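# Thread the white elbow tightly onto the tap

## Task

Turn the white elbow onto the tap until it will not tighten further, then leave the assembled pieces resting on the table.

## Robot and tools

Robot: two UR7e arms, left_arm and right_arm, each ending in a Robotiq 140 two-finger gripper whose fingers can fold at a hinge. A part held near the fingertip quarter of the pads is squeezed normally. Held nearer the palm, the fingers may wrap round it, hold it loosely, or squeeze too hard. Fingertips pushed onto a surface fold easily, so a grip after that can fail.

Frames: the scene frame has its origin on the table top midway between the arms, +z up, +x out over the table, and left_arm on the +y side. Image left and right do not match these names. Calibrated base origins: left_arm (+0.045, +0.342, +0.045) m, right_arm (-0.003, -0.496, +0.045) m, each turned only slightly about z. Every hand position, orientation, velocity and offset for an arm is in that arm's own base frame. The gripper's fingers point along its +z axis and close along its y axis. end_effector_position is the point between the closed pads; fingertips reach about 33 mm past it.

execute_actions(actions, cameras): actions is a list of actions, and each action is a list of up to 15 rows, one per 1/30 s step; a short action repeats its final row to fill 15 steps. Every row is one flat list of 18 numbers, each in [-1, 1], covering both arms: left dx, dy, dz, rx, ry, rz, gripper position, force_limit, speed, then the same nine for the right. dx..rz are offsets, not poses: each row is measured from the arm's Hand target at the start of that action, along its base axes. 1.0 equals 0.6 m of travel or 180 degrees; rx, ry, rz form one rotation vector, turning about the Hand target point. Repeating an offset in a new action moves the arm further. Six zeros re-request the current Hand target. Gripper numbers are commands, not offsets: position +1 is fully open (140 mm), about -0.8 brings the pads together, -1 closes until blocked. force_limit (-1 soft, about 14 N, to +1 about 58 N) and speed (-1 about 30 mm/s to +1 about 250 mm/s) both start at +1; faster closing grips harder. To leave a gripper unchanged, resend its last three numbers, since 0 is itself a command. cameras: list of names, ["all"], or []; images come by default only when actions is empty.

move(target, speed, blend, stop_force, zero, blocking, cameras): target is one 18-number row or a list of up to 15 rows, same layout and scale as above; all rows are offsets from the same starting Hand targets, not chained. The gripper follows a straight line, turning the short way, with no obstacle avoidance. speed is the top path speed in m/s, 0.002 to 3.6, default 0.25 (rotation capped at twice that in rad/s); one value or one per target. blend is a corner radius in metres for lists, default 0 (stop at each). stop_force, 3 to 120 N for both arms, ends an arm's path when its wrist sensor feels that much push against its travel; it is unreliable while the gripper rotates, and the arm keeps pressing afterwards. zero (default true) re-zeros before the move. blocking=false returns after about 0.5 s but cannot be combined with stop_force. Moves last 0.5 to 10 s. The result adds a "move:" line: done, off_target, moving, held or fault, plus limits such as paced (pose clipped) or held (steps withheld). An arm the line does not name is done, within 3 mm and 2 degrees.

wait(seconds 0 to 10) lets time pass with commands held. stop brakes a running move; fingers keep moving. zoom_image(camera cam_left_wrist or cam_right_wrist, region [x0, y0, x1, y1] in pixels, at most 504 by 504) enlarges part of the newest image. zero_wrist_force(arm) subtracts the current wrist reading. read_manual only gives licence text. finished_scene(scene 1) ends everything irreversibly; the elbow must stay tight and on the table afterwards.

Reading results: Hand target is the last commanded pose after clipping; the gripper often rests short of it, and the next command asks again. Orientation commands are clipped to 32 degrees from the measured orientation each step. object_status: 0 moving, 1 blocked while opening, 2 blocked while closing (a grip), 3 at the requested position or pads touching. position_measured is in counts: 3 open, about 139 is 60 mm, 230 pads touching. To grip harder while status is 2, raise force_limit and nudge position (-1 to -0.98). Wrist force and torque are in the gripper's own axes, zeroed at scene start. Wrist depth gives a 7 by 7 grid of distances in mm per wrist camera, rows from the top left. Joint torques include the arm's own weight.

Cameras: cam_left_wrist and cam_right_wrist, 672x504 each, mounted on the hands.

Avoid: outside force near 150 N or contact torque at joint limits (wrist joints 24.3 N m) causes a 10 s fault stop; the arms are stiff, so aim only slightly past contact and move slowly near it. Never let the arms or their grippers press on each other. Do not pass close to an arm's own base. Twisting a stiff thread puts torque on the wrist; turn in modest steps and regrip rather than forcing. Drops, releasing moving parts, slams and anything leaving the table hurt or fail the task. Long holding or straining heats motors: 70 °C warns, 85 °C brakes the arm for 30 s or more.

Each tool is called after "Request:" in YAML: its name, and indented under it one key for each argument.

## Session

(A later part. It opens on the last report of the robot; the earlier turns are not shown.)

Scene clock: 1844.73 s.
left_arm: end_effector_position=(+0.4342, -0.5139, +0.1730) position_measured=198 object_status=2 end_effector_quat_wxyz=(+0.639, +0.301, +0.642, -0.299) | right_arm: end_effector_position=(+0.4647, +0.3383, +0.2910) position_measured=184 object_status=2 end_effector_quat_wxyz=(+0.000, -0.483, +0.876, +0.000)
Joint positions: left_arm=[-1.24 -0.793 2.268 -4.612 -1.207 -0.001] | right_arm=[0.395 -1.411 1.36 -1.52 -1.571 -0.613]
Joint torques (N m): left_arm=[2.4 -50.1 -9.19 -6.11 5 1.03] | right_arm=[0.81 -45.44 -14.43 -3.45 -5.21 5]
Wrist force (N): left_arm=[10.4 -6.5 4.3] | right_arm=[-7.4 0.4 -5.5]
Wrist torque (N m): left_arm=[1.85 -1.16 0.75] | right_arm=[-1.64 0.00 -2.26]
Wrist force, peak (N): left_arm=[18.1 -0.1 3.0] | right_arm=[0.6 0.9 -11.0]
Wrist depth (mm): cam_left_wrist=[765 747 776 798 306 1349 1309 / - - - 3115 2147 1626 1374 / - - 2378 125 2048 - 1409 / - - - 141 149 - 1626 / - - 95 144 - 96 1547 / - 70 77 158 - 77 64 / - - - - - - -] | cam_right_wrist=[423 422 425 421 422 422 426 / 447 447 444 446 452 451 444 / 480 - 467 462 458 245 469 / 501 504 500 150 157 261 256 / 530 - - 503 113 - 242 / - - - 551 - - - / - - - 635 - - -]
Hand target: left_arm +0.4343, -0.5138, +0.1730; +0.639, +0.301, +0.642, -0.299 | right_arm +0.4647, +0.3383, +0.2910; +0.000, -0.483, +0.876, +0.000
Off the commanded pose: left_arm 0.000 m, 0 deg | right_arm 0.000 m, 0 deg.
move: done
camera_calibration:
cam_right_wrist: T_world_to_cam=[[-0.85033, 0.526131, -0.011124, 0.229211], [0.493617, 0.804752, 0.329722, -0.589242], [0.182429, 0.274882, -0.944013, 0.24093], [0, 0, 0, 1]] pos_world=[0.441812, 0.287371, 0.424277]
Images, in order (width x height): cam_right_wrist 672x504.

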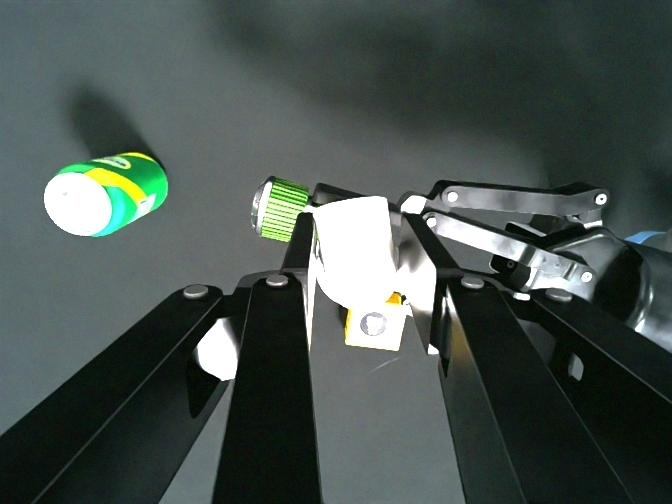

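Request:
move:
  target: [0,0,0,0,0,0,-1,1,0.9,-0.0018,0.00125,0,0,0,-0.0278,-1,1,0.8]
  speed: 0.1
  cameras: ["cam_right_wrist"]

Scene clock: 1848.50 s.
left_arm: end_effector_position=(+0.4343, -0.5138, +0.1730) position_measured=198 object_status=2 end_effector_quat_wxyz=(+0.639, +0.301, +0.642, -0.299) | right_arm: end_effector_position=(+0.4636, +0.3390, +0.2910) position_measured=184 object_status=2 end_effector_quat_wxyz=(+0.000, -0.444, +0.896, +0.000)
Joint positions: left_arm=[-1.24 -0.793 2.268 -4.612 -1.207 -0.001] | right_arm=[0.397 -1.412 1.361 -1.52 -1.571 -0.524]
Joint torques (N m): left_arm=[11.75 -50.81 -5.52 -4.55 6.77 0.19] | right_arm=[-1.39 -49.57 -14.93 -3.36 -6.03 5.79]
Wrist force (N): left_arm=[5.2 -8.4 4.7] | right_arm=[-9.6 1.3 -1.5]
Wrist torque (N m): left_arm=[2.39 -1.13 0.93] | right_arm=[-1.90 0.12 -2.76]
Wrist force, peak (N): left_arm=[10.4 -6.9 4.2] | right_arm=[-9.0 1.8 -3.8]
Wrist depth (mm): cam_left_wrist=[732 784 790 790 305 1547 1243 / 1591 - - 3115 1923 1784 1332 / 1813 - - 195 2127 - - / - 2404 - 140 149 1769 - / - - 95 144 - 96 - / - 70 77 158 - 77 64 / - - - - - - -] | cam_right_wrist=[426 426 425 424 426 416 427 / 455 452 444 447 449 462 450 / 468 472 469 462 249 242 466 / 512 505 501 150 158 259 252 / 525 - - 155 - - 247 / - - - 570 - - - / - - - 616 - - -]
Hand target: left_arm +0.4343, -0.5138, +0.1730; +0.639, +0.301, +0.642, -0.299 | right_arm +0.4636, +0.3390, +0.2910; +0.000, -0.444, +0.896, +0.000
Off the commanded pose: left_arm 0.000 m, 0 deg | right_arm 0.000 m, 0 deg.
move: done
camera_calibration:
cam_right_wrist: T_world_to_cam=[[-0.801161, 0.598345, -0.0111063, 0.180714], [0.561979, 0.758589, 0.329729, -0.605379], [0.205717, 0.257925, -0.94401, 0.235865], [0, 0, 0, 1]] pos_world=[0.43647, 0.290269, 0.424277]
Images, in order (width x height): cam_right_wrist 672x504.

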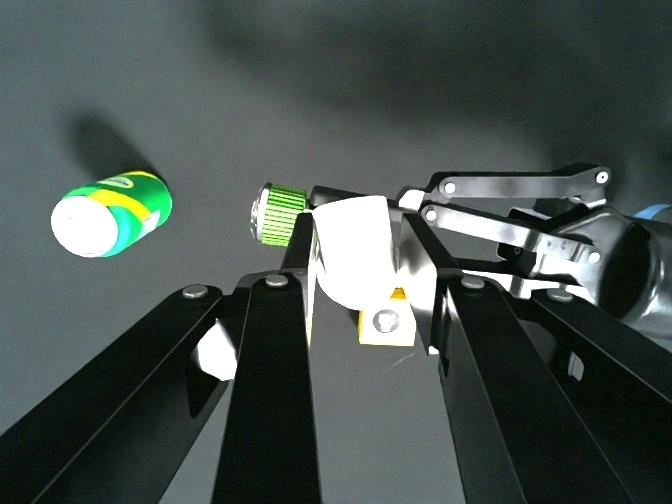

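Request:
move:
  target: [0,0,0,0,0,0,-1,1,0.9,-0.0017,0.0014,0,0,0,-0.0278,-1,1,0.8]
  speed: 0.1
  cameras: ["all"]

Scene clock: 1852.40 s.
left_arm: end_effector_position=(+0.4343, -0.5138, +0.1730) position_measured=198 object_status=2 end_effector_quat_wxyz=(+0.639, +0.301, +0.642, -0.299) | right_arm: end_effector_position=(+0.4626, +0.3399, +0.2910) position_measured=184 object_status=2 end_effector_quat_wxyz=(+0.000, -0.405, +0.914, +0.000)
Joint positions: left_arm=[-1.24 -0.793 2.268 -4.612 -1.207 -0.001] | right_arm=[0.399 -1.413 1.362 -1.52 -1.571 -0.434]
Joint torques (N m): left_arm=[10.31 -45.3 -0.1 -2.02 5.38 -1.65] | right_arm=[-0.93 -50.65 -15.64 -3.08 -6.23 5.69]
Wrist force (N): left_arm=[0.7 -10.7 3.8] | right_arm=[-11.7 1.2 1.4]
Wrist torque (N m): left_arm=[2.66 -1.12 1.00] | right_arm=[-1.97 0.15 -3.01]
Wrist force, peak (N): left_arm=[0.8 -10.8 3.7] | right_arm=[-11.9 1.3 1.0]
Wrist depth (mm): cam_left_wrist=[735 737 782 793 305 1558 1236 / - - 2147 - 2087 1558 1400 / 1874 - - 125 1923 1728 1409 / - - - 141 149 - 1505 / - - 95 115 - 96 1536 / - 70 77 156 - 77 64 / - - - - - - -] | cam_right_wrist=[424 425 420 423 427 427 426 / 445 450 445 444 452 451 451 / 474 468 467 463 465 247 249 / 501 514 496 150 157 256 248 / 525 - - 518 - - 265 / - - - 572 - - - / - - - 617 - - -]
Hand target: left_arm +0.4343, -0.5138, +0.1730; +0.639, +0.301, +0.642, -0.299 | right_arm +0.4626, +0.3398, +0.2910; +0.000, -0.405, +0.914, +0.000
Off the commanded pose: left_arm 0.000 m, 0 deg | right_arm 0.000 m, 0 deg.
move: done
camera_calibration:
cam_left_wrist: T_world_to_cam=[[0.776888, 0.629626, 0.0040729, -0.000759068], [-0.209944, 0.252938, 0.944429, 0.061547], [0.593606, -0.73457, 0.328691, -0.54272], [0, 0, 0, 1]] pos_world=[0.335673, -0.413755, 0.120263]
cam_right_wrist: T_world_to_cam=[[-0.745883, 0.665983, -0.0111993, 0.130838], [0.626019, 0.706669, 0.329727, -0.617396], [0.227507, 0.238926, -0.94401, 0.232243], [0, 0, 0, 1]] pos_world=[0.431254, 0.29367, 0.424277]

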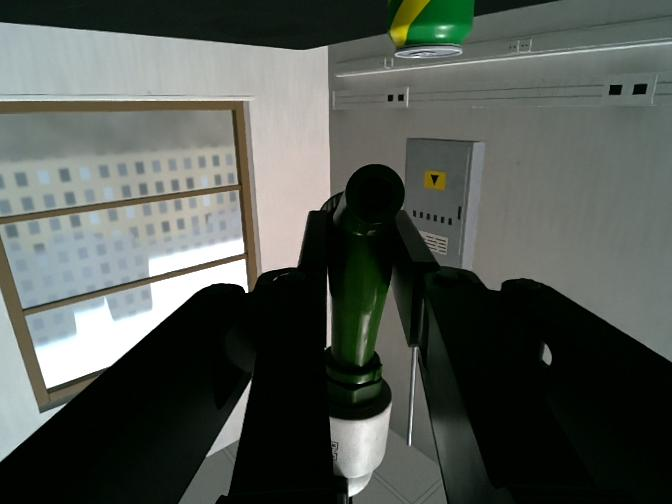

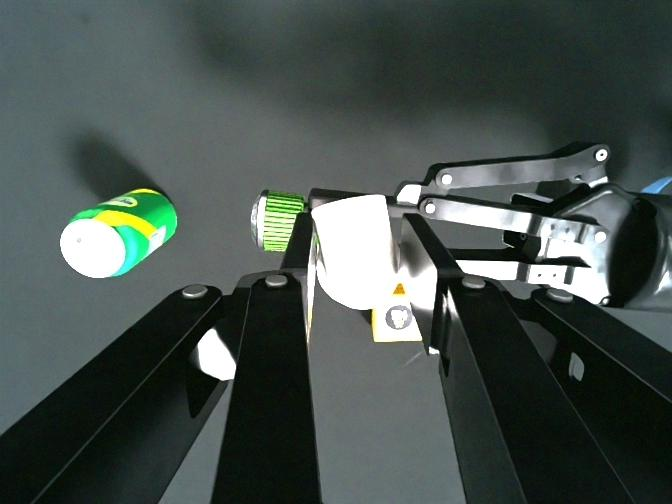

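Request:
zoom_image:
  camera: "cam_left_wrist"
  region: [290, 330, 430, 500]

Scaled by 2.965 from the camera's 672x504 image, which has a finer 960x720 frame.

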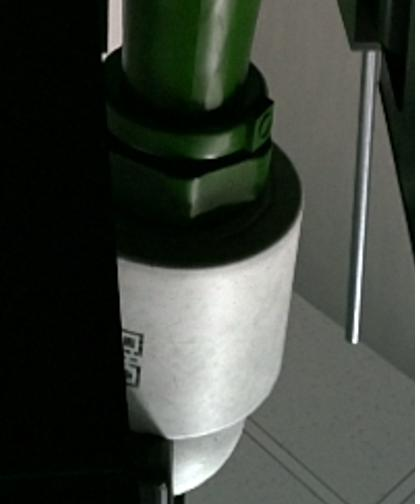

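Request:
move:
  target: [0,0,0,0,0,0,-1,1,0.9,-0.0016,0.0015,0,0,0,-0.0278,-1,1,0.8]
  speed: 0.1
  cameras: ["all"]

Scene clock: 1863.90 s.
left_arm: end_effector_position=(+0.4343, -0.5138, +0.1730) position_measured=198 object_status=2 end_effector_quat_wxyz=(+0.639, +0.301, +0.642, -0.299) | right_arm: end_effector_position=(+0.4616, +0.3408, +0.2910) position_measured=184 object_status=2 end_effector_quat_wxyz=(+0.000, -0.365, +0.931, +0.000)
Joint positions: left_arm=[-1.24 -0.793 2.268 -4.612 -1.207 -0.001] | right_arm=[0.401 -1.413 1.363 -1.52 -1.571 -0.345]
Joint torques (N m): left_arm=[10.34 -33.87 4.16 -1.69 5.64 -1.72] | right_arm=[-1.21 -54.05 -14.66 -2.39 -6.61 6.08]
Wrist force (N): left_arm=[-3.9 -12.8 4.1] | right_arm=[-14.1 2.3 5.2]
Wrist torque (N m): left_arm=[2.90 -1.02 1.02] | right_arm=[-2.16 0.14 -3.21]
Wrist force, peak (N): left_arm=[-3.9 -13.4 4.1] | right_arm=[-14.1 2.3 5.2]
Wrist depth (mm): cam_left_wrist=[771 784 929 819 308 1580 1374 / - - - 2633 1975 1715 1409 / - 1798 2106 124 1940 1813 1525 / - 2168 2280 141 163 1828 1591 / 1784 - 95 144 - 96 87 / - 70 77 157 - 77 64 / - - - - - - -] | cam_right_wrist=[426 420 426 424 440 422 425 / 444 438 452 444 449 444 449 / 478 478 473 471 245 241 242 / 496 - 495 149 157 254 248 / 525 - - 536 - - 530 / - - - 573 - - - / - - - 622 - - -]
Hand target: left_arm +0.4343, -0.5138, +0.1730; +0.639, +0.301, +0.642, -0.299 | right_arm +0.4616, +0.3407, +0.2910; +0.000, -0.364, +0.931, +0.000
Off the commanded pose: left_arm 0.000 m, 0 deg | right_arm 0.000 m, 0 deg.
move: done
camera_calibration:
cam_left_wrist: T_world_to_cam=[[0.776934, 0.629569, 0.00409873, -0.000801258], [-0.209957, 0.252954, 0.944422, 0.0615586], [0.593542, -0.734614, 0.328711, -0.542718], [0, 0, 0, 1]] pos_world=[0.335673, -0.413755, 0.120263]
cam_right_wrist: T_world_to_cam=[[-0.68497, 0.728486, -0.0111353, 0.0800686], [0.685278, 0.649382, 0.329692, -0.625231], [0.247407, 0.218198, -0.944023, 0.230134], [0, 0, 0, 1]] pos_world=[0.426365, 0.29747, 0.424277]

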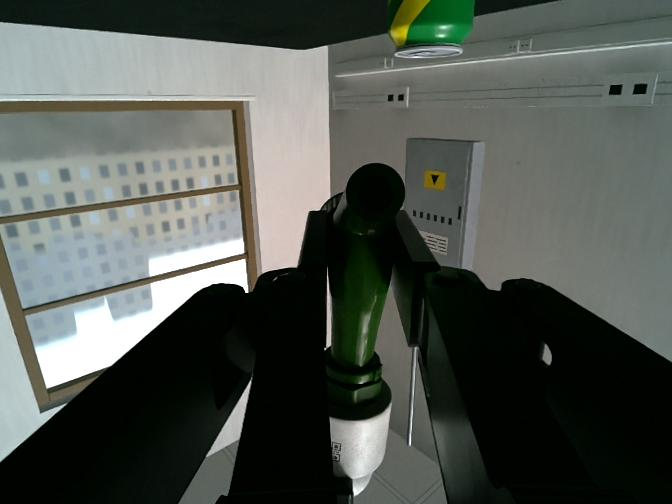

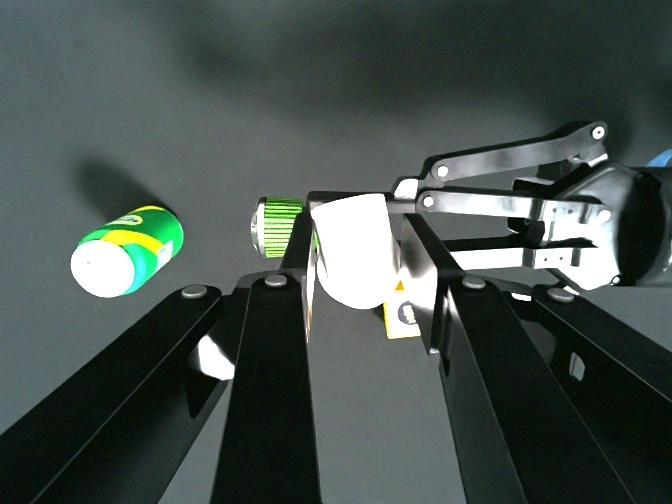

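Request:
move:
  target: [0,0,0,0,0,0,-1,1,0.9,0.0017,-0.0016,0,0,0,0.0306,-1,1,0.8]
  speed: 0.1

Request:
move:
  target: [0,0,0,0,0,0,-1,1,0.9,0,0,0,0,0,0,0.05,0,-0.5]
  speed: 0.1
  cameras: ["all"]

Scene clock: 1927.20 s.
left_arm: end_effector_position=(+0.4343, -0.5138, +0.1730) position_measured=198 object_status=2 end_effector_quat_wxyz=(+0.639, +0.301, +0.642, -0.299) | right_arm: end_effector_position=(+0.4626, +0.3398, +0.2910) position_measured=184 object_status=2 end_effector_quat_wxyz=(+0.000, -0.409, +0.913, +0.000)
Joint positions: left_arm=[-1.24 -0.793 2.268 -4.612 -1.206 -0.001] | right_arm=[0.399 -1.413 1.362 -1.52 -1.571 -0.443]
Joint torques (N m): left_arm=[10.1 -31.58 9.79 -1.69 0.47 -1.73] | right_arm=[-13.8 -28.79 -39.05 -2.48 -2.05 -2.39]
Wrist force (N): left_arm=[-0.1 -6.2 7.2] | right_arm=[-6.1 4.8 2.1]
Wrist torque (N m): left_arm=[0.15 -0.19 0.40] | right_arm=[-1.51 -0.13 -0.48]
Wrist force, peak (N): left_arm=[-3.2 -12.2 8.1] | right_arm=[-14.7 2.6 5.0]
Wrist depth (mm): cam_left_wrist=[737 784 793 966 305 1688 1176 / - 1784 - 2572 2190 1515 1409 / 1813 - - 126 2048 1688 1494 / 1940 - - 140 149 1940 1427 / - - 95 144 - 96 - / - 70 77 157 - 77 64 / - - - - - - -] | cam_right_wrist=[427 427 423 424 421 427 432 / 449 447 449 446 451 455 448 / 469 466 467 465 256 250 381 / 503 - 494 150 157 255 248 / 529 - - 538 - - 264 / - - - 570 - - - / - - - 612 - - -]
Hand target: left_arm +0.4343, -0.5138, +0.1730; +0.639, +0.301, +0.642, -0.299 | right_arm +0.4626, +0.3398, +0.2910; +0.000, -0.409, +0.913, +0.000
Off the commanded pose: left_arm 0.000 m, 0 deg | right_arm 0.000 m, 0 deg.
move: done

Scene clock: 1927.97 s.
left_arm: end_effector_position=(+0.4343, -0.5138, +0.1730) position_measured=198 object_status=2 end_effector_quat_wxyz=(+0.639, +0.301, +0.642, -0.299) | right_arm: end_effector_position=(+0.4627, +0.3398, +0.2910) position_measured=123 object_status=0 end_effector_quat_wxyz=(+0.000, -0.409, +0.913, +0.000)
Joint positions: left_arm=[-1.24 -0.793 2.268 -4.612 -1.207 -0.001] | right_arm=[0.399 -1.413 1.362 -1.52 -1.571 -0.443]
Joint torques (N m): left_arm=[1.31 -33.89 -7.39 -2.1 -2.58 -1.25] | right_arm=[4 -35.93 -31.17 -4.58 -0.25 -2.45]
Wrist force (N): left_arm=[6.1 1.0 -2.0] | right_arm=[2.0 -4.7 -2.1]
Wrist torque (N m): left_arm=[0.29 -0.94 0.05] | right_arm=[-0.97 -0.41 0.00]
Wrist force, peak (N): left_arm=[0.5 -6.1 7.4] | right_arm=[-6.2 4.6 3.4]
Wrist depth (mm): cam_left_wrist=[745 798 914 962 304 1591 1365 / - - - - 2087 1591 1365 / 1813 - - 125 1957 - 1558 / 1940 - - 141 162 1515 1558 / - - 95 114 - 96 1474 / - 70 77 157 - 77 64 / - - - - - - -] | cam_right_wrist=[425 420 425 424 432 424 428 / 446 445 446 450 438 450 452 / 475 469 471 468 252 248 259 / 517 501 150 153 157 247 248 / - 82 131 539 - 106 91 / - - 578 569 572 - - / - - 611 616 616 - -]
Hand target: left_arm +0.4343, -0.5138, +0.1730; +0.639, +0.301, +0.642, -0.299 | right_arm +0.4626, +0.3398, +0.2910; +0.000, -0.409, +0.913, +0.000
Off the commanded pose: left_arm 0.000 m, 0 deg | right_arm 0.000 m, 0 deg.
move: done
camera_calibration:
cam_left_wrist: T_world_to_cam=[[0.776875, 0.629642, 0.00413239, -0.00075455], [-0.209937, 0.252829, 0.94446, 0.0615897], [0.593626, -0.734594, 0.328601, -0.542693], [0, 0, 0, 1]] pos_world=[0.335673, -0.413756, 0.120164]
cam_right_wrist: T_world_to_cam=[[-0.751436, 0.65971, -0.0112513, 0.13569], [0.620088, 0.711927, 0.329621, -0.616414], [0.225465, 0.240712, -0.944046, 0.232581], [0, 0, 0, 1]] pos_world=[0.431755, 0.293341, 0.424277]

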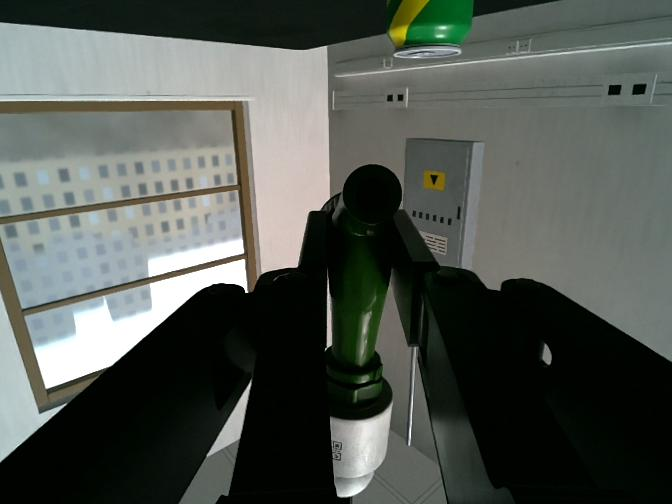

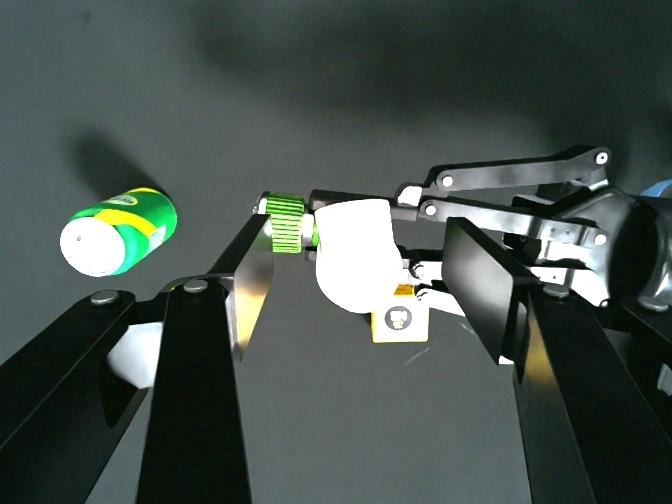

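Request:
move:
  target:
    - [0,0,0,0,0,0,-1,1,0.9,0,0,0.2,0,0,0,0.05,0,-0.5]
    - [0,0,0,-0.3202,0.3843,0.003,-1,1,0.9,0.0997,0.0988,0.2,0,0,-0.0239,0.05,0,-0.5]
  speed: [0.25,0.3]
  cameras: ["all"]

Scene clock: 1942.03 s.
left_arm: end_effector_position=(+0.4343, -0.5138, +0.1730) position_measured=198 object_status=2 end_effector_quat_wxyz=(+0.241, -0.242, +0.667, -0.663) | right_arm: end_effector_position=(+0.5224, +0.3991, +0.4110) position_measured=123 object_status=3 end_effector_quat_wxyz=(+0.000, -0.374, +0.927, +0.000)
Joint positions: left_arm=[-1.242 -0.794 2.269 -4.61 -1.204 -1.573] | right_arm=[0.448 -1.088 0.602 -1.085 -1.571 -0.319]
Joint torques (N m): left_arm=[3.84 -49.07 5.22 -0.8 -2.5 -1.74] | right_arm=[8.67 -39.79 -32.53 -1.54 -1.56 2.74]
Wrist force (N): left_arm=[4.2 3.7 -1.8] | right_arm=[1.7 -4.5 -1.6]
Wrist torque (N m): left_arm=[0.24 -1.18 -0.17] | right_arm=[-0.93 -0.37 -0.07]
Wrist force, peak (N): left_arm=[6.3 2.7 -2.2] | right_arm=[2.4 -4.7 -3.1]
Wrist depth (mm): cam_left_wrist=[- - - - 825 470 312 / - - - - 838 475 315 / - 2665 2280 125 757 446 318 / - 1651 2048 141 144 353 319 / - - 95 96 - 96 289 / - 70 77 157 - 77 64 / - - - - - - -] | cam_right_wrist=[534 538 538 534 534 335 411 / 587 544 563 334 322 314 318 / 596 612 601 590 598 595 604 / 633 622 156 635 153 633 631 / - 83 657 673 673 - 655 / - - 722 772 727 - - / - - 780 780 780 - -]
Hand target: left_arm +0.4343, -0.5138, +0.1730; +0.240, -0.242, +0.667, -0.663 | right_arm +0.5224, +0.3991, +0.4110; +0.000, -0.374, +0.927, +0.000
Off the commanded pose: left_arm 0.000 m, 0 deg | right_arm 0.000 m, 0 deg.
move: done
camera_calibration:
cam_left_wrist: T_world_to_cam=[[0.00785023, -0.0033608, -0.999964, 0.181704], [0.509972, 0.86019, 0.00111251, 0.224139], [0.860155, -0.509962, 0.00846661, -0.487659], [0, 0, 0, 1]] pos_world=[0.303732, -0.440879, 0.185577]
cam_right_wrist: T_world_to_cam=[[-0.699955, 0.714098, -0.0112393, 0.0942321], [0.67161, 0.663498, 0.329712, -0.742915], [0.242904, 0.223235, -0.944015, 0.315958], [0, 0, 0, 1]] pos_world=[0.48816, 0.355099, 0.544277]

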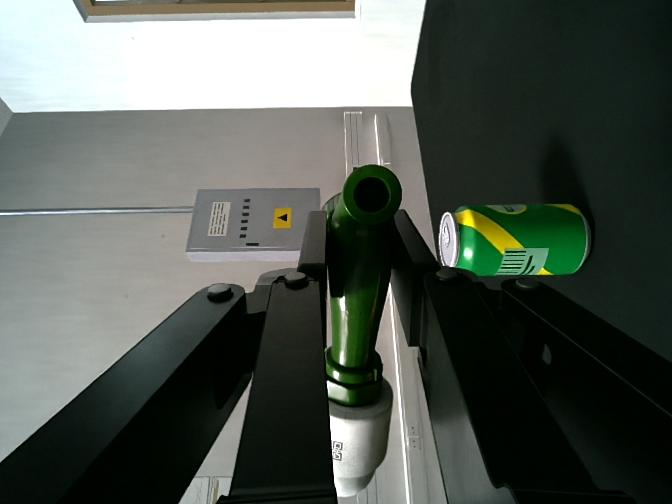

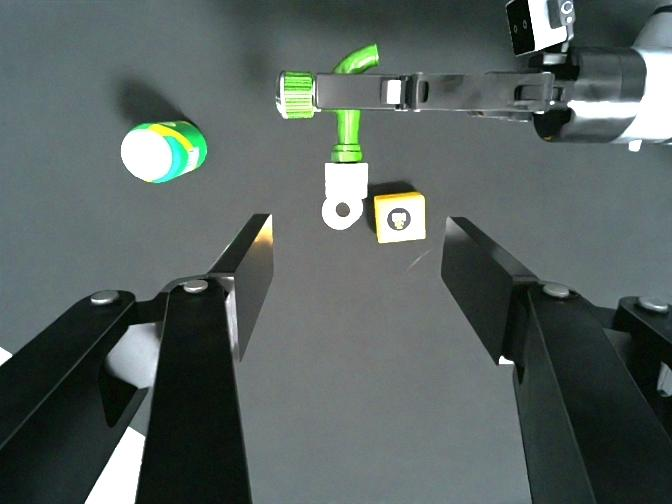

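Request:
move:
  target: [0,0,0,0,0,0,-1,1,0.9,-0.0007,-0.0018,-0.2867,0,0,0,0.05,0,-0.5]
  speed: 0.2
  cameras: ["all"]

Scene clock: 1953.27 s.
left_arm: end_effector_position=(+0.4343, -0.5138, +0.1730) position_measured=198 object_status=2 end_effector_quat_wxyz=(+0.240, -0.242, +0.667, -0.663) | right_arm: end_effector_position=(+0.5220, +0.3980, +0.2391) position_measured=123 object_status=3 end_effector_quat_wxyz=(+0.000, -0.374, +0.927, +0.000)
Joint positions: left_arm=[-1.242 -0.794 2.269 -4.61 -1.204 -1.573] | right_arm=[0.447 -1.208 1.232 -1.595 -1.571 -0.32]
Joint torques (N m): left_arm=[8.25 -51.18 4.66 -0.81 -2.79 -1.59] | right_arm=[-7.47 -57.4 -14.95 -4.31 2.26 -3.02]
Wrist force (N): left_arm=[4.2 3.6 -2.1] | right_arm=[1.7 -4.4 -1.8]
Wrist torque (N m): left_arm=[0.22 -1.18 -0.17] | right_arm=[-0.91 -0.37 -0.01]
Wrist force, peak (N): left_arm=[4.5 3.9 -2.1] | right_arm=[2.1 -4.9 -2.5]
Wrist depth (mm): cam_left_wrist=[- - 1715 - 801 472 314 / 3030 - - 2457 831 473 316 / 2513 - 2257 2378 752 446 317 / 2280 - 2067 141 145 353 317 / - - 95 114 - 96 289 / - 70 77 156 - 77 64 / - - - - - - -] | cam_right_wrist=[376 378 172 172 169 143 138 / 402 397 173 169 169 149 142 / - 419 - 188 417 - 424 / 438 439 149 187 168 442 446 / - 84 463 478 477 106 91 / - - 504 511 506 - - / - - 550 536 538 - -]
Hand target: left_arm +0.4343, -0.5138, +0.1730; +0.240, -0.242, +0.667, -0.663 | right_arm +0.5220, +0.3980, +0.2390; +0.000, -0.374, +0.927, +0.000
Off the commanded pose: left_arm 0.000 m, 0 deg | right_arm 0.000 m, 0 deg.
move: done
camera_calibration:
cam_left_wrist: T_world_to_cam=[[0.00756142, -0.003655, -0.999965, 0.181662], [0.509972, 0.860191, 0.00071214, 0.224212], [0.860158, -0.509959, 0.00836821, -0.487641], [0, 0, 0, 1]] pos_world=[0.303733, -0.440878, 0.185576]
cam_right_wrist: T_world_to_cam=[[-0.699909, 0.714144, -0.0112179, 0.0927588], [0.671698, 0.663487, 0.329555, -0.68522], [0.242793, 0.223124, -0.94407, 0.15414], [0, 0, 0, 1]] pos_world=[0.48776, 0.353999, 0.372377]

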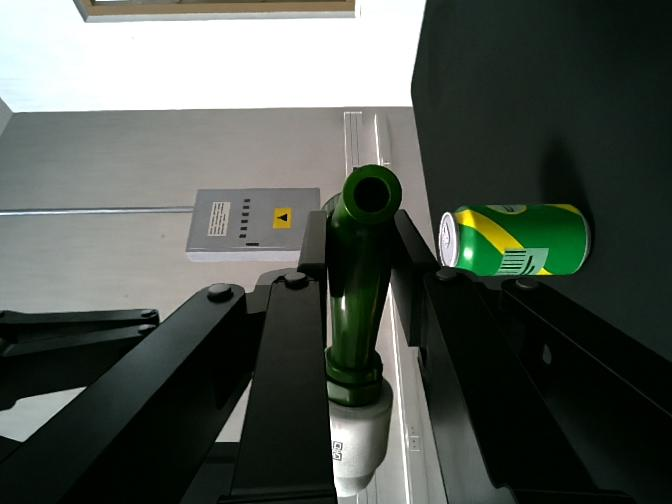

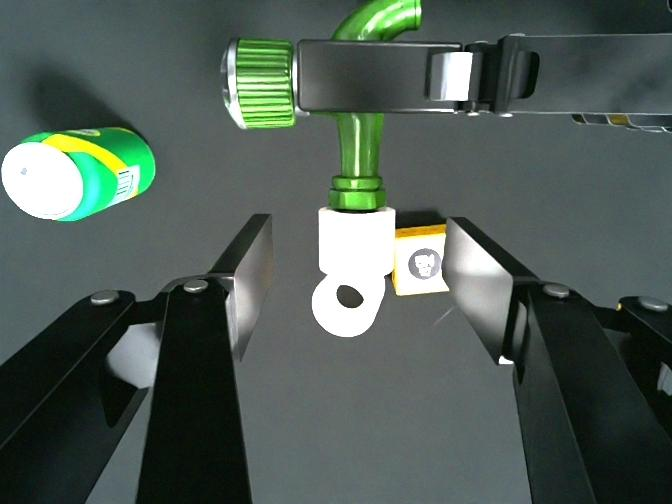

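Request:
move:
  target:
    - [0,0,0,0,0,0,-1,1,0.9,-0.0017,0.0018,0,0,0,0,0.05,0,-0.5]
    - [0,0,0,0,0,0,-1,1,0.9,-0.0017,0.0018,-0.0683,0,0,0,0.05,0,-0.5]
  speed: 0.12
  cameras: ["all"]

Scene clock: 1966.67 s.
left_arm: end_effector_position=(+0.4343, -0.5138, +0.1730) position_measured=198 object_status=2 end_effector_quat_wxyz=(+0.240, -0.242, +0.667, -0.663) | right_arm: end_effector_position=(+0.5210, +0.3991, +0.1981) position_measured=123 object_status=3 end_effector_quat_wxyz=(+0.000, -0.374, +0.927, +0.000)
Joint positions: left_arm=[-1.242 -0.794 2.269 -4.61 -1.204 -1.573] | right_arm=[0.449 -1.2 1.327 -1.697 -1.571 -0.318]
Joint torques (N m): left_arm=[7.42 -50.11 5.16 -0.57 -2.68 -1.58] | right_arm=[1.75 -36.61 -15.1 -4.37 -0.62 1.6]
Wrist force (N): left_arm=[4.0 3.5 -2.2] | right_arm=[1.9 -4.8 -1.8]
Wrist torque (N m): left_arm=[0.20 -1.12 -0.17] | right_arm=[-0.98 -0.41 -0.07]
Wrist force, peak (N): left_arm=[4.2 4.0 -2.1] | right_arm=[1.7 -4.7 -2.6]
Wrist depth (mm): cam_left_wrist=[1859 - 3160 - 819 471 313 / - 2872 - - 945 475 313 / - 2989 2106 126 831 449 315 / 2106 - 2029 141 144 354 316 / - - 95 89 - 96 290 / - 70 77 158 - 77 64 / - - - 131 - - -] | cam_right_wrist=[340 336 129 125 124 115 101 / 359 358 135 129 130 362 107 / - 379 377 369 377 381 381 / 397 395 133 147 154 398 405 / - 84 130 149 431 106 91 / - - 455 459 458 - - / - - 492 494 491 - -]
Hand target: left_arm +0.4343, -0.5138, +0.1730; +0.240, -0.242, +0.667, -0.663 | right_arm +0.5210, +0.3991, +0.1980; +0.000, -0.374, +0.927, +0.000
Off the commanded pose: left_arm 0.000 m, 0 deg | right_arm 0.000 m, 0 deg.
move: done
camera_calibration:
cam_left_wrist: T_world_to_cam=[[0.00756142, -0.003655, -0.999965, 0.181662], [0.509972, 0.860191, 0.00071214, 0.224212], [0.860158, -0.509959, 0.00836821, -0.487641], [0, 0, 0, 1]] pos_world=[0.303733, -0.440878, 0.185576]
cam_right_wrist: T_world_to_cam=[[-0.699908, 0.714145, -0.0112166, 0.0907431], [0.671667, 0.663456, 0.329681, -0.671748], [0.242882, 0.223213, -0.944026, 0.115459], [0, 0, 0, 1]] pos_world=[0.48666, 0.355099, 0.331477]

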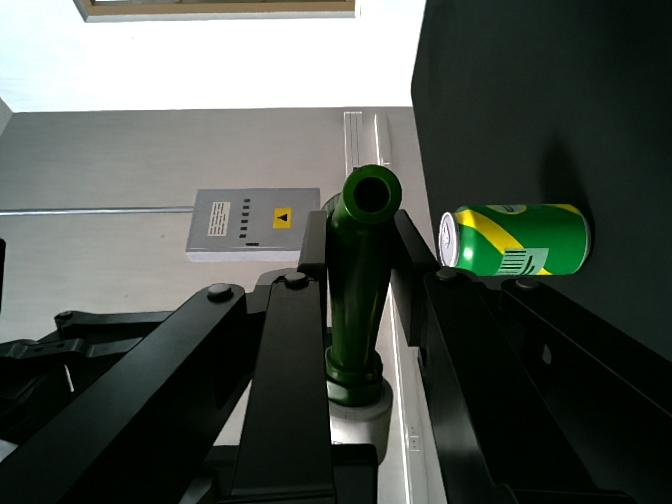

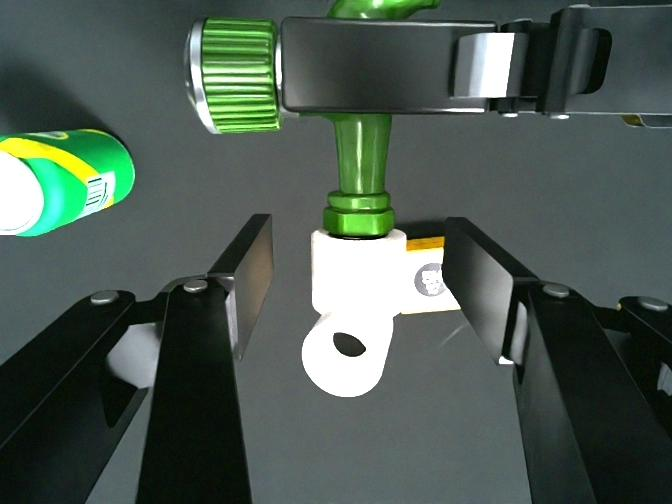

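Request:
zoom_image:
  camera: "cam_right_wrist"
  region: [260, 100, 470, 410]

Scaled by 1.626 from the camera's 672x504 image, which has a finer 960x720 frame.

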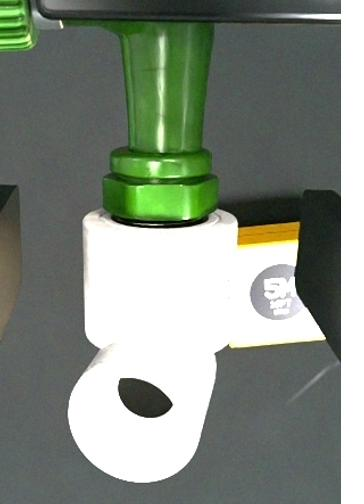

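Request:
move:
  target: [0,0,0,0,0,0,-1,1,0.9,0,0,0,0,0,0,-1,1,0.6]
  speed: 0.25
  cameras: ["cam_right_wrist"]

Scene clock: 1971.90 s.
left_arm: end_effector_position=(+0.4343, -0.5138, +0.1730) position_measured=198 object_status=2 end_effector_quat_wxyz=(+0.240, -0.242, +0.667, -0.663) | right_arm: end_effector_position=(+0.5211, +0.3991, +0.1980) position_measured=180 object_status=2 end_effector_quat_wxyz=(+0.000, -0.374, +0.927, +0.000)
Joint positions: left_arm=[-1.242 -0.794 2.269 -4.61 -1.204 -1.573] | right_arm=[0.449 -1.2 1.327 -1.698 -1.571 -0.318]
Joint torques (N m): left_arm=[6.74 -50.44 -0.98 -1.32 -2.16 -1.29] | right_arm=[1.28 -37.88 -15.42 -1.19 1.96 -2.31]
Wrist force (N): left_arm=[4.2 6.3 -9.7] | right_arm=[1.7 -11.6 -4.3]
Wrist torque (N m): left_arm=[0.13 -1.14 -0.29] | right_arm=[-0.59 -0.36 -0.56]
Wrist force, peak (N): left_arm=[4.5 6.3 -9.9] | right_arm=[1.5 -12.2 -4.2]
Wrist depth (mm): cam_left_wrist=[- - - - 798 478 312 / 2602 - 2800 2353 929 477 313 / 2067 - 2572 2328 851 442 317 / 1940 - 2048 140 145 353 315 / - - 95 96 - 96 291 / - 70 77 150 - 77 64 / - - - 148 - - -] | cam_right_wrist=[341 336 129 125 124 115 101 / 358 361 135 129 130 361 107 / - 378 379 377 378 378 380 / 403 405 398 148 149 405 402 / 420 - - 148 136 - 418 / - - - 460 - - - / - - - 494 - - -]
Hand target: left_arm +0.4343, -0.5138, +0.1730; +0.240, -0.242, +0.667, -0.663 | right_arm +0.5210, +0.3991, +0.1980; +0.000, -0.374, +0.927, +0.000
Off the commanded pose: left_arm 0.000 m, 0 deg | right_arm 0.000 m, 0 deg.
move: done
camera_calibration:
cam_right_wrist: T_world_to_cam=[[-0.699843, 0.714208, -0.0112591, 0.0907705], [0.671694, 0.663382, 0.329775, -0.671767], [0.242997, 0.223228, -0.943992, 0.115173], [0, 0, 0, 1]] pos_world=[0.48676, 0.355099, 0.331277]
Images, in order (width x height): cam_right_wrist 672x504.

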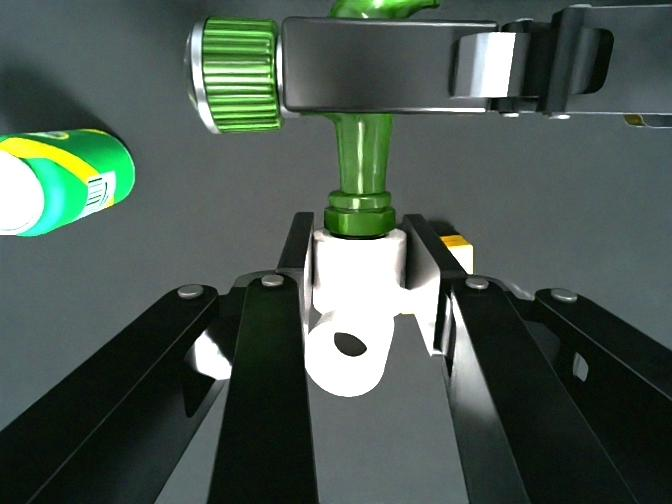

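Request:
move:
  target: [0,0,0,0,0,0,-0.1,0,-1,0,0,0,0,0,0,-1,1,0.6]
  speed: 0.25
  cameras: ["all"]

Scene clock: 1984.27 s.
left_arm: end_effector_position=(+0.4343, -0.5138, +0.1730) position_measured=141 object_status=0 end_effector_quat_wxyz=(+0.240, -0.242, +0.667, -0.663) | right_arm: end_effector_position=(+0.5210, +0.3991, +0.1980) position_measured=180 object_status=2 end_effector_quat_wxyz=(+0.000, -0.374, +0.927, +0.000)
Joint positions: left_arm=[-1.242 -0.794 2.269 -4.61 -1.204 -1.573] | right_arm=[0.449 -1.2 1.327 -1.698 -1.571 -0.318]
Joint torques (N m): left_arm=[7.73 -44.69 5.64 -0.78 2.16 -0.29] | right_arm=[-4.24 -46.87 -26.02 -4.83 0.03 2.84]
Wrist force (N): left_arm=[3.9 1.8 -2.0] | right_arm=[0.9 -4.6 -0.1]
Wrist torque (N m): left_arm=[0.20 -1.12 -0.10] | right_arm=[-0.94 -0.23 -0.07]
Wrist force, peak (N): left_arm=[4.7 6.8 -10.4] | right_arm=[2.1 -13.0 -4.4]
Wrist depth (mm): cam_left_wrist=[- 2485 - - 828 470 312 / 2633 2836 2633 2731 831 473 314 / - 2665 2048 2328 771 443 316 / - - 148 141 141 351 316 / - 93 90 148 - 82 89 / - - 70 150 - 65 76 / - - - 150 - - -] | cam_right_wrist=[339 337 129 107 107 - 89 / 358 362 135 114 114 364 366 / - 379 377 371 379 380 379 / 400 397 396 147 148 402 402 / 419 - - 149 136 - 422 / - - - 154 - - - / - - - 499 - - -]
Hand target: left_arm +0.4343, -0.5138, +0.1730; +0.240, -0.242, +0.667, -0.663 | right_arm +0.5210, +0.3991, +0.1980; +0.000, -0.374, +0.927, +0.000
Off the commanded pose: left_arm 0.000 m, 0 deg | right_arm 0.000 m, 0 deg.
move: done
camera_calibration:
cam_left_wrist: T_world_to_cam=[[0.00756142, -0.003655, -0.999965, 0.181662], [0.509972, 0.860191, 0.00071214, 0.224212], [0.860158, -0.509959, 0.00836821, -0.487641], [0, 0, 0, 1]] pos_world=[0.303733, -0.440878, 0.185576]
cam_right_wrist: T_world_to_cam=[[-0.699926, 0.714128, -0.0111505, 0.0907336], [0.671683, 0.663471, 0.329618, -0.671674], [0.242787, 0.223218, -0.944049, 0.115322], [0, 0, 0, 1]] pos_world=[0.48666, 0.355099, 0.331277]

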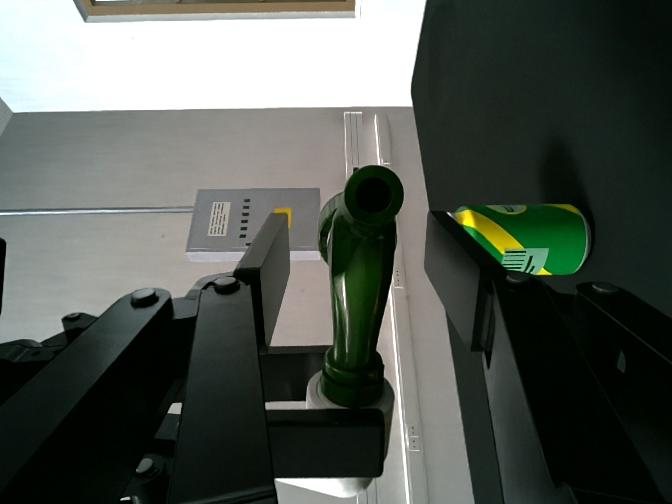

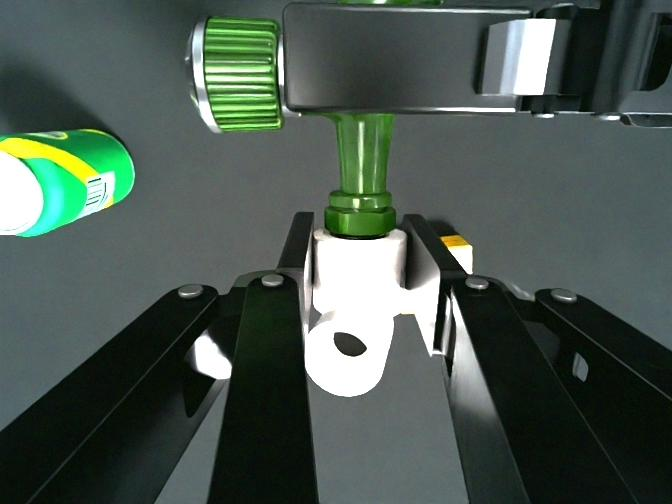

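Request:
move:
  target: [-0.1067,0.1281,0.001,0,0,0,-0.1,0,-1,0,0,0,0,0,0,-1,1,0.6]
  speed: 0.15
  cameras: ["all"]

Scene clock: 1991.03 s.
left_arm: end_effector_position=(+0.3703, -0.4370, +0.1736) position_measured=141 object_status=3 end_effector_quat_wxyz=(+0.240, -0.242, +0.667, -0.663) | right_arm: end_effector_position=(+0.5210, +0.3991, +0.1980) position_measured=180 object_status=2 end_effector_quat_wxyz=(+0.000, -0.374, +0.927, +0.000)
Joint positions: left_arm=[-1.394 -0.775 2.549 -4.908 -1.052 -1.574] | right_arm=[0.449 -1.2 1.327 -1.698 -1.571 -0.318]
Joint torques (N m): left_arm=[-7.47 -22.13 14.56 -4.47 2.9 1.7] | right_arm=[-5.33 -53.88 -35.52 -4.75 -1.61 2.73]
Wrist force (N): left_arm=[4.2 2.2 -2.4] | right_arm=[1.0 -4.5 -0.3]
Wrist torque (N m): left_arm=[0.31 -1.17 -0.21] | right_arm=[-0.93 -0.24 -0.07]
Wrist force, peak (N): left_arm=[4.2 2.2 -3.0] | right_arm=[1.1 -4.7 -0.6]
Wrist depth (mm): cam_left_wrist=[- 2212 1975 2212 822 471 316 / 2378 - - - 929 477 316 / 254 - 2234 239 838 449 317 / 251 284 148 279 141 452 316 / - 93 89 241 142 82 88 / - - 66 1828 1784 65 76 / - - - 1603 - - -] | cam_right_wrist=[339 337 132 133 336 339 332 / 351 360 135 139 357 357 175 / 283 373 381 374 378 380 380 / 397 400 396 147 153 400 402 / 422 - - 148 136 - 424 / - - - 456 - - - / - - - 492 - - -]
Hand target: left_arm +0.3703, -0.4370, +0.1736; +0.240, -0.242, +0.667, -0.663 | right_arm +0.5210, +0.3991, +0.1980; +0.000, -0.374, +0.927, +0.000
Off the commanded pose: left_arm 0.000 m, 0 deg | right_arm 0.000 m, 0 deg.
move: done
camera_calibration:
cam_left_wrist: T_world_to_cam=[[0.00752529, -0.00351938, -0.999965, 0.183084], [0.510046, 0.860147, 0.000811083, 0.190684], [0.860114, -0.510034, 0.0082679, -0.393516], [0, 0, 0, 1]] pos_world=[0.239833, -0.364078, 0.186177]
cam_right_wrist: T_world_to_cam=[[-0.699908, 0.714145, -0.0112162, 0.0907407], [0.67166, 0.663448, 0.329712, -0.671686], [0.242904, 0.223235, -0.944015, 0.115248], [0, 0, 0, 1]] pos_world=[0.48666, 0.355099, 0.331277]

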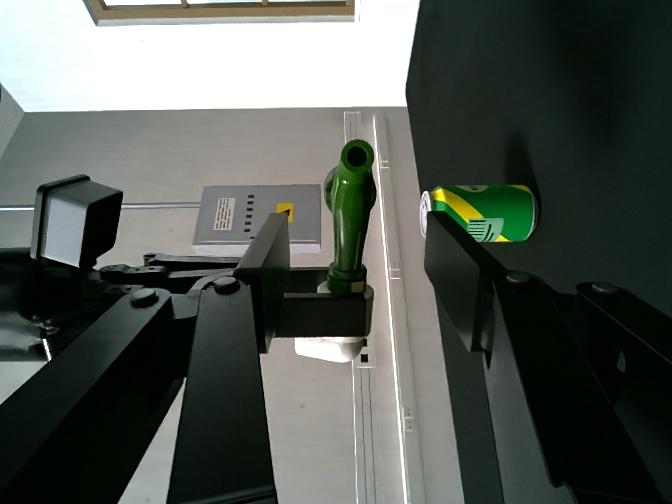

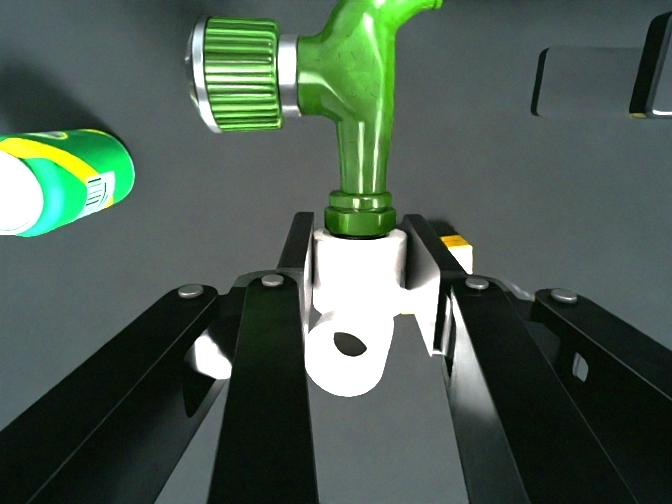

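Request:
move:
  target: [0,0,0,0,0,0,-0.1,0,-1,-0.0483,-0.0467,-0.2967,0,0,0,-1,1,0.6]
  speed: 0.2
  cameras: ["all"]

Scene clock: 2007.67 s.
left_arm: end_effector_position=(+0.3703, -0.4370, +0.1736) position_measured=141 object_status=3 end_effector_quat_wxyz=(+0.240, -0.242, +0.667, -0.663) | right_arm: end_effector_position=(+0.4920, +0.3711, +0.0201) position_measured=180 object_status=2 end_effector_quat_wxyz=(+0.000, -0.374, +0.927, +0.000)
Joint positions: left_arm=[-1.394 -0.775 2.549 -4.909 -1.052 -1.574] | right_arm=[0.428 -1.144 1.733 -2.161 -1.571 -0.339]
Joint torques (N m): left_arm=[-8.05 -23.35 12.8 -4.17 3.13 1.71] | right_arm=[-7.42 -34.79 -11.82 -4.61 2.28 -3.14]
Wrist force (N): left_arm=[4.1 2.2 -2.0] | right_arm=[0.9 -4.2 -0.3]
Wrist torque (N m): left_arm=[0.30 -1.16 -0.22] | right_arm=[-0.89 -0.21 -0.01]
Wrist force, peak (N): left_arm=[4.3 2.4 -2.0] | right_arm=[1.7 -4.9 1.4]
Wrist depth (mm): cam_left_wrist=[172 241 1828 2572 825 474 313 / 179 210 3030 2731 835 474 288 / 193 222 233 234 755 445 277 / 215 217 149 219 163 209 232 / - 93 90 2029 142 82 89 / - - 69 1859 - 64 76 / - - - 1688 - - -] | cam_right_wrist=[178 178 132 133 179 178 178 / 190 187 135 141 188 - 187 / 197 199 198 195 197 199 198 / 207 210 207 147 138 210 210 / - - - 149 136 - 221 / - - - 240 - - - / - - - 257 - - -]
Hand target: left_arm +0.3703, -0.4370, +0.1736; +0.240, -0.242, +0.667, -0.663 | right_arm +0.4920, +0.3710, +0.0200; +0.000, -0.374, +0.927, +0.000
Off the commanded pose: left_arm 0.000 m, 0 deg | right_arm 0.000 m, 0 deg.
move: done
camera_calibration:
cam_left_wrist: T_world_to_cam=[[0.00756142, -0.003655, -0.999965, 0.183026], [0.509972, 0.860191, 0.00071214, 0.190787], [0.860158, -0.509959, 0.00836821, -0.393431], [0, 0, 0, 1]] pos_world=[0.239733, -0.364078, 0.186176]
cam_right_wrist: T_world_to_cam=[[-0.699926, 0.714129, -0.0111504, 0.0885176], [0.671683, 0.663471, 0.329618, -0.575046], [0.242787, 0.223218, -0.944049, -0.0393573], [0, 0, 0, 1]] pos_world=[0.45776, 0.327099, 0.153377]

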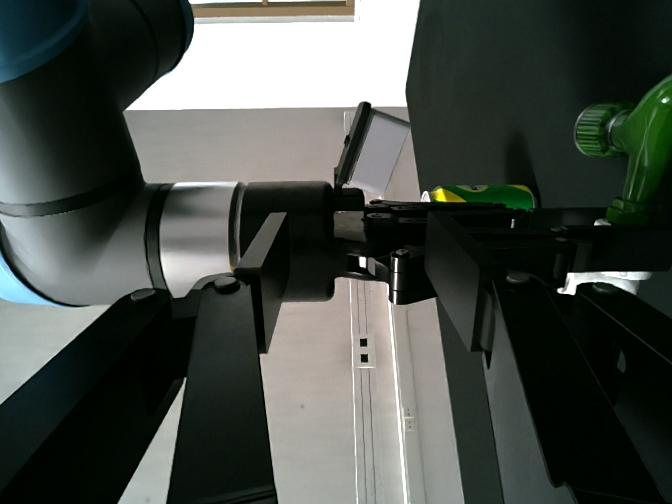

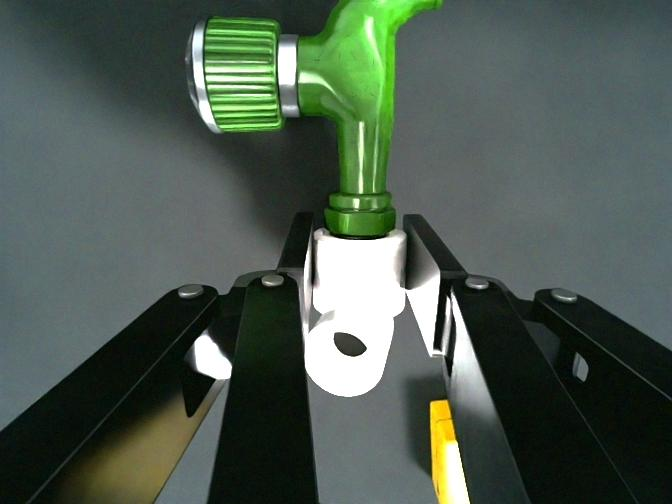

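Request:
move:
  target: [0,0,0,0,0,0,-0.1,0,-1,0,0,-0.0433,0,0,0,-1,1,0.6]
  speed: 0.02
  stop_force: 4
  cameras: ["cam_right_wrist"]

Scene clock: 2012.50 s.
left_arm: end_effector_position=(+0.3703, -0.4370, +0.1736) position_measured=141 object_status=3 end_effector_quat_wxyz=(+0.240, -0.242, +0.667, -0.663) | right_arm: end_effector_position=(+0.4920, +0.3710, -0.0008) position_measured=180 object_status=2 end_effector_quat_wxyz=(+0.000, -0.374, +0.927, +0.000)
Joint positions: left_arm=[-1.394 -0.775 2.549 -4.909 -1.052 -1.574] | right_arm=[0.428 -1.115 1.754 -2.21 -1.571 -0.339]
Joint torques (N m): left_arm=[-6.59 -21.24 12.79 -4.19 3.33 1.6] | right_arm=[-4.2 -57.08 -30.54 -1.5 1.81 -1.92]
Wrist force (N): left_arm=[4.2 1.9 -2.1] | right_arm=[1.6 -4.4 -1.3]
Wrist torque (N m): left_arm=[0.25 -1.18 -0.22] | right_arm=[-0.85 -0.18 0.01]
Wrist force, peak (N): left_arm=[4.3 2.4 -2.0] | right_arm=[-0.7 -5.4 -6.0]
Wrist depth (mm): cam_left_wrist=[156 208 2404 - 716 472 315 / 169 191 3403 - 737 475 288 / 183 200 227 228 674 446 302 / 216 218 148 218 161 208 228 / - 93 90 2048 142 82 88 / - - 69 1798 - 65 76 / - - - 1340 - - -] | cam_right_wrist=[157 159 131 133 159 159 159 / 169 169 135 140 166 168 168 / 177 177 179 175 177 177 177 / 187 187 185 147 150 188 188 / - 82 - 148 136 - 197 / - - - 213 - - - / - - - 229 - - -]
Hand target: left_arm +0.3703, -0.4370, +0.1736; +0.240, -0.242, +0.667, -0.663 | right_arm +0.4920, +0.3710, -0.0008; +0.000, -0.374, +0.927, +0.000 (not the last commanded pose)
Off the commanded pose: left_arm 0.000 m, 0 deg | right_arm 0.005 m, 0 deg.
move: contact (right_arm)
camera_calibration:
cam_right_wrist: T_world_to_cam=[[-0.699908, 0.714145, -0.0112162, 0.0882807], [0.67166, 0.663448, 0.329712, -0.568184], [0.242904, 0.223235, -0.944015, -0.0590569], [0, 0, 0, 1]] pos_world=[0.45776, 0.327099, 0.132577]
Images, in order (width x height): cam_right_wrist 672x504.

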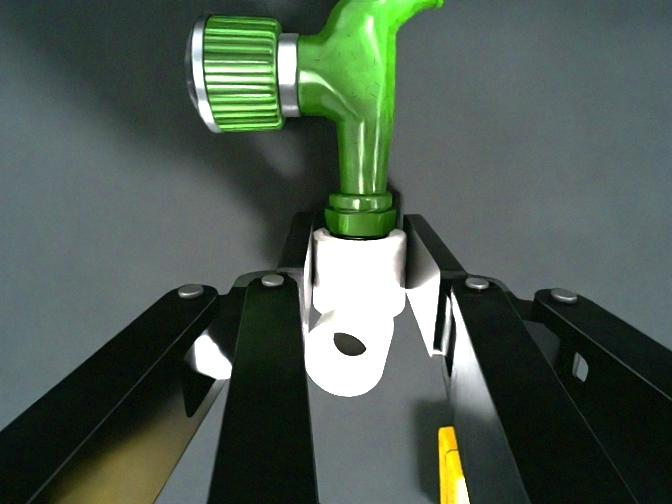

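Request:
move:
  target: [0,0,0,0,0,0,-0.1,0,-1,0,0,-0.0117,0,0,0,-1,1,0.6]
  speed: 0.01
  stop_force: 7
  cameras: ["cam_right_wrist"]

Scene clock: 2017.93 s.
left_arm: end_effector_position=(+0.3703, -0.4370, +0.1736) position_measured=141 object_status=3 end_effector_quat_wxyz=(+0.240, -0.242, +0.667, -0.663) | right_arm: end_effector_position=(+0.4920, +0.3710, -0.0058) position_measured=180 object_status=2 end_effector_quat_wxyz=(+0.000, -0.374, +0.927, +0.000)
Joint positions: left_arm=[-1.394 -0.775 2.549 -4.909 -1.052 -1.574] | right_arm=[0.428 -1.108 1.758 -2.221 -1.571 -0.339]
Joint torques (N m): left_arm=[-6.1 -23.08 13.03 -4.05 2.81 1.7] | right_arm=[3.69 -52.42 -27.66 0.14 1.94 0.92]
Wrist force (N): left_arm=[4.0 2.1 -1.9] | right_arm=[-1.8 -5.3 -7.9]
Wrist torque (N m): left_arm=[0.28 -1.14 -0.22] | right_arm=[-0.58 0.17 -0.16]
Wrist force, peak (N): left_arm=[4.3 2.0 -2.5] | right_arm=[8.3 -2.6 -26.7]
Wrist depth (mm): cam_left_wrist=[153 181 295 - 838 472 312 / 167 185 - - 745 472 301 / 184 201 230 228 465 447 303 / 217 216 149 218 162 206 227 / - 94 89 2087 - 82 88 / - - 69 1755 - 65 76 / - - - 1715 - - -] | cam_right_wrist=[156 154 151 128 154 154 154 / 162 163 131 134 163 164 163 / 174 171 172 170 172 174 172 / 182 182 180 145 151 182 183 / 192 82 - 148 137 - 192 / - - - 207 - - - / - - - 224 - - -]
Hand target: left_arm +0.3703, -0.4370, +0.1736; +0.240, -0.242, +0.667, -0.663 | right_arm +0.4920, +0.3710, -0.0058; +0.000, -0.374, +0.927, +0.000 (not the last commanded pose)
Off the commanded pose: left_arm 0.000 m, 0 deg | right_arm 0.002 m, 0 deg.
move: contact (right_arm)
camera_calibration:
cam_right_wrist: T_world_to_cam=[[-0.699908, 0.714145, -0.0112162, 0.0882235], [0.67166, 0.663448, 0.329712, -0.566503], [0.242904, 0.223235, -0.944015, -0.0638714], [0, 0, 0, 1]] pos_world=[0.45776, 0.327099, 0.127477]
Images, in order (width x height): cam_right_wrist 672x504.

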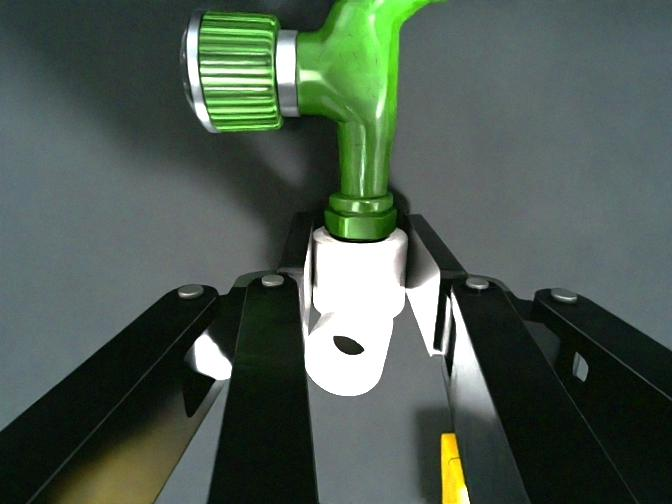

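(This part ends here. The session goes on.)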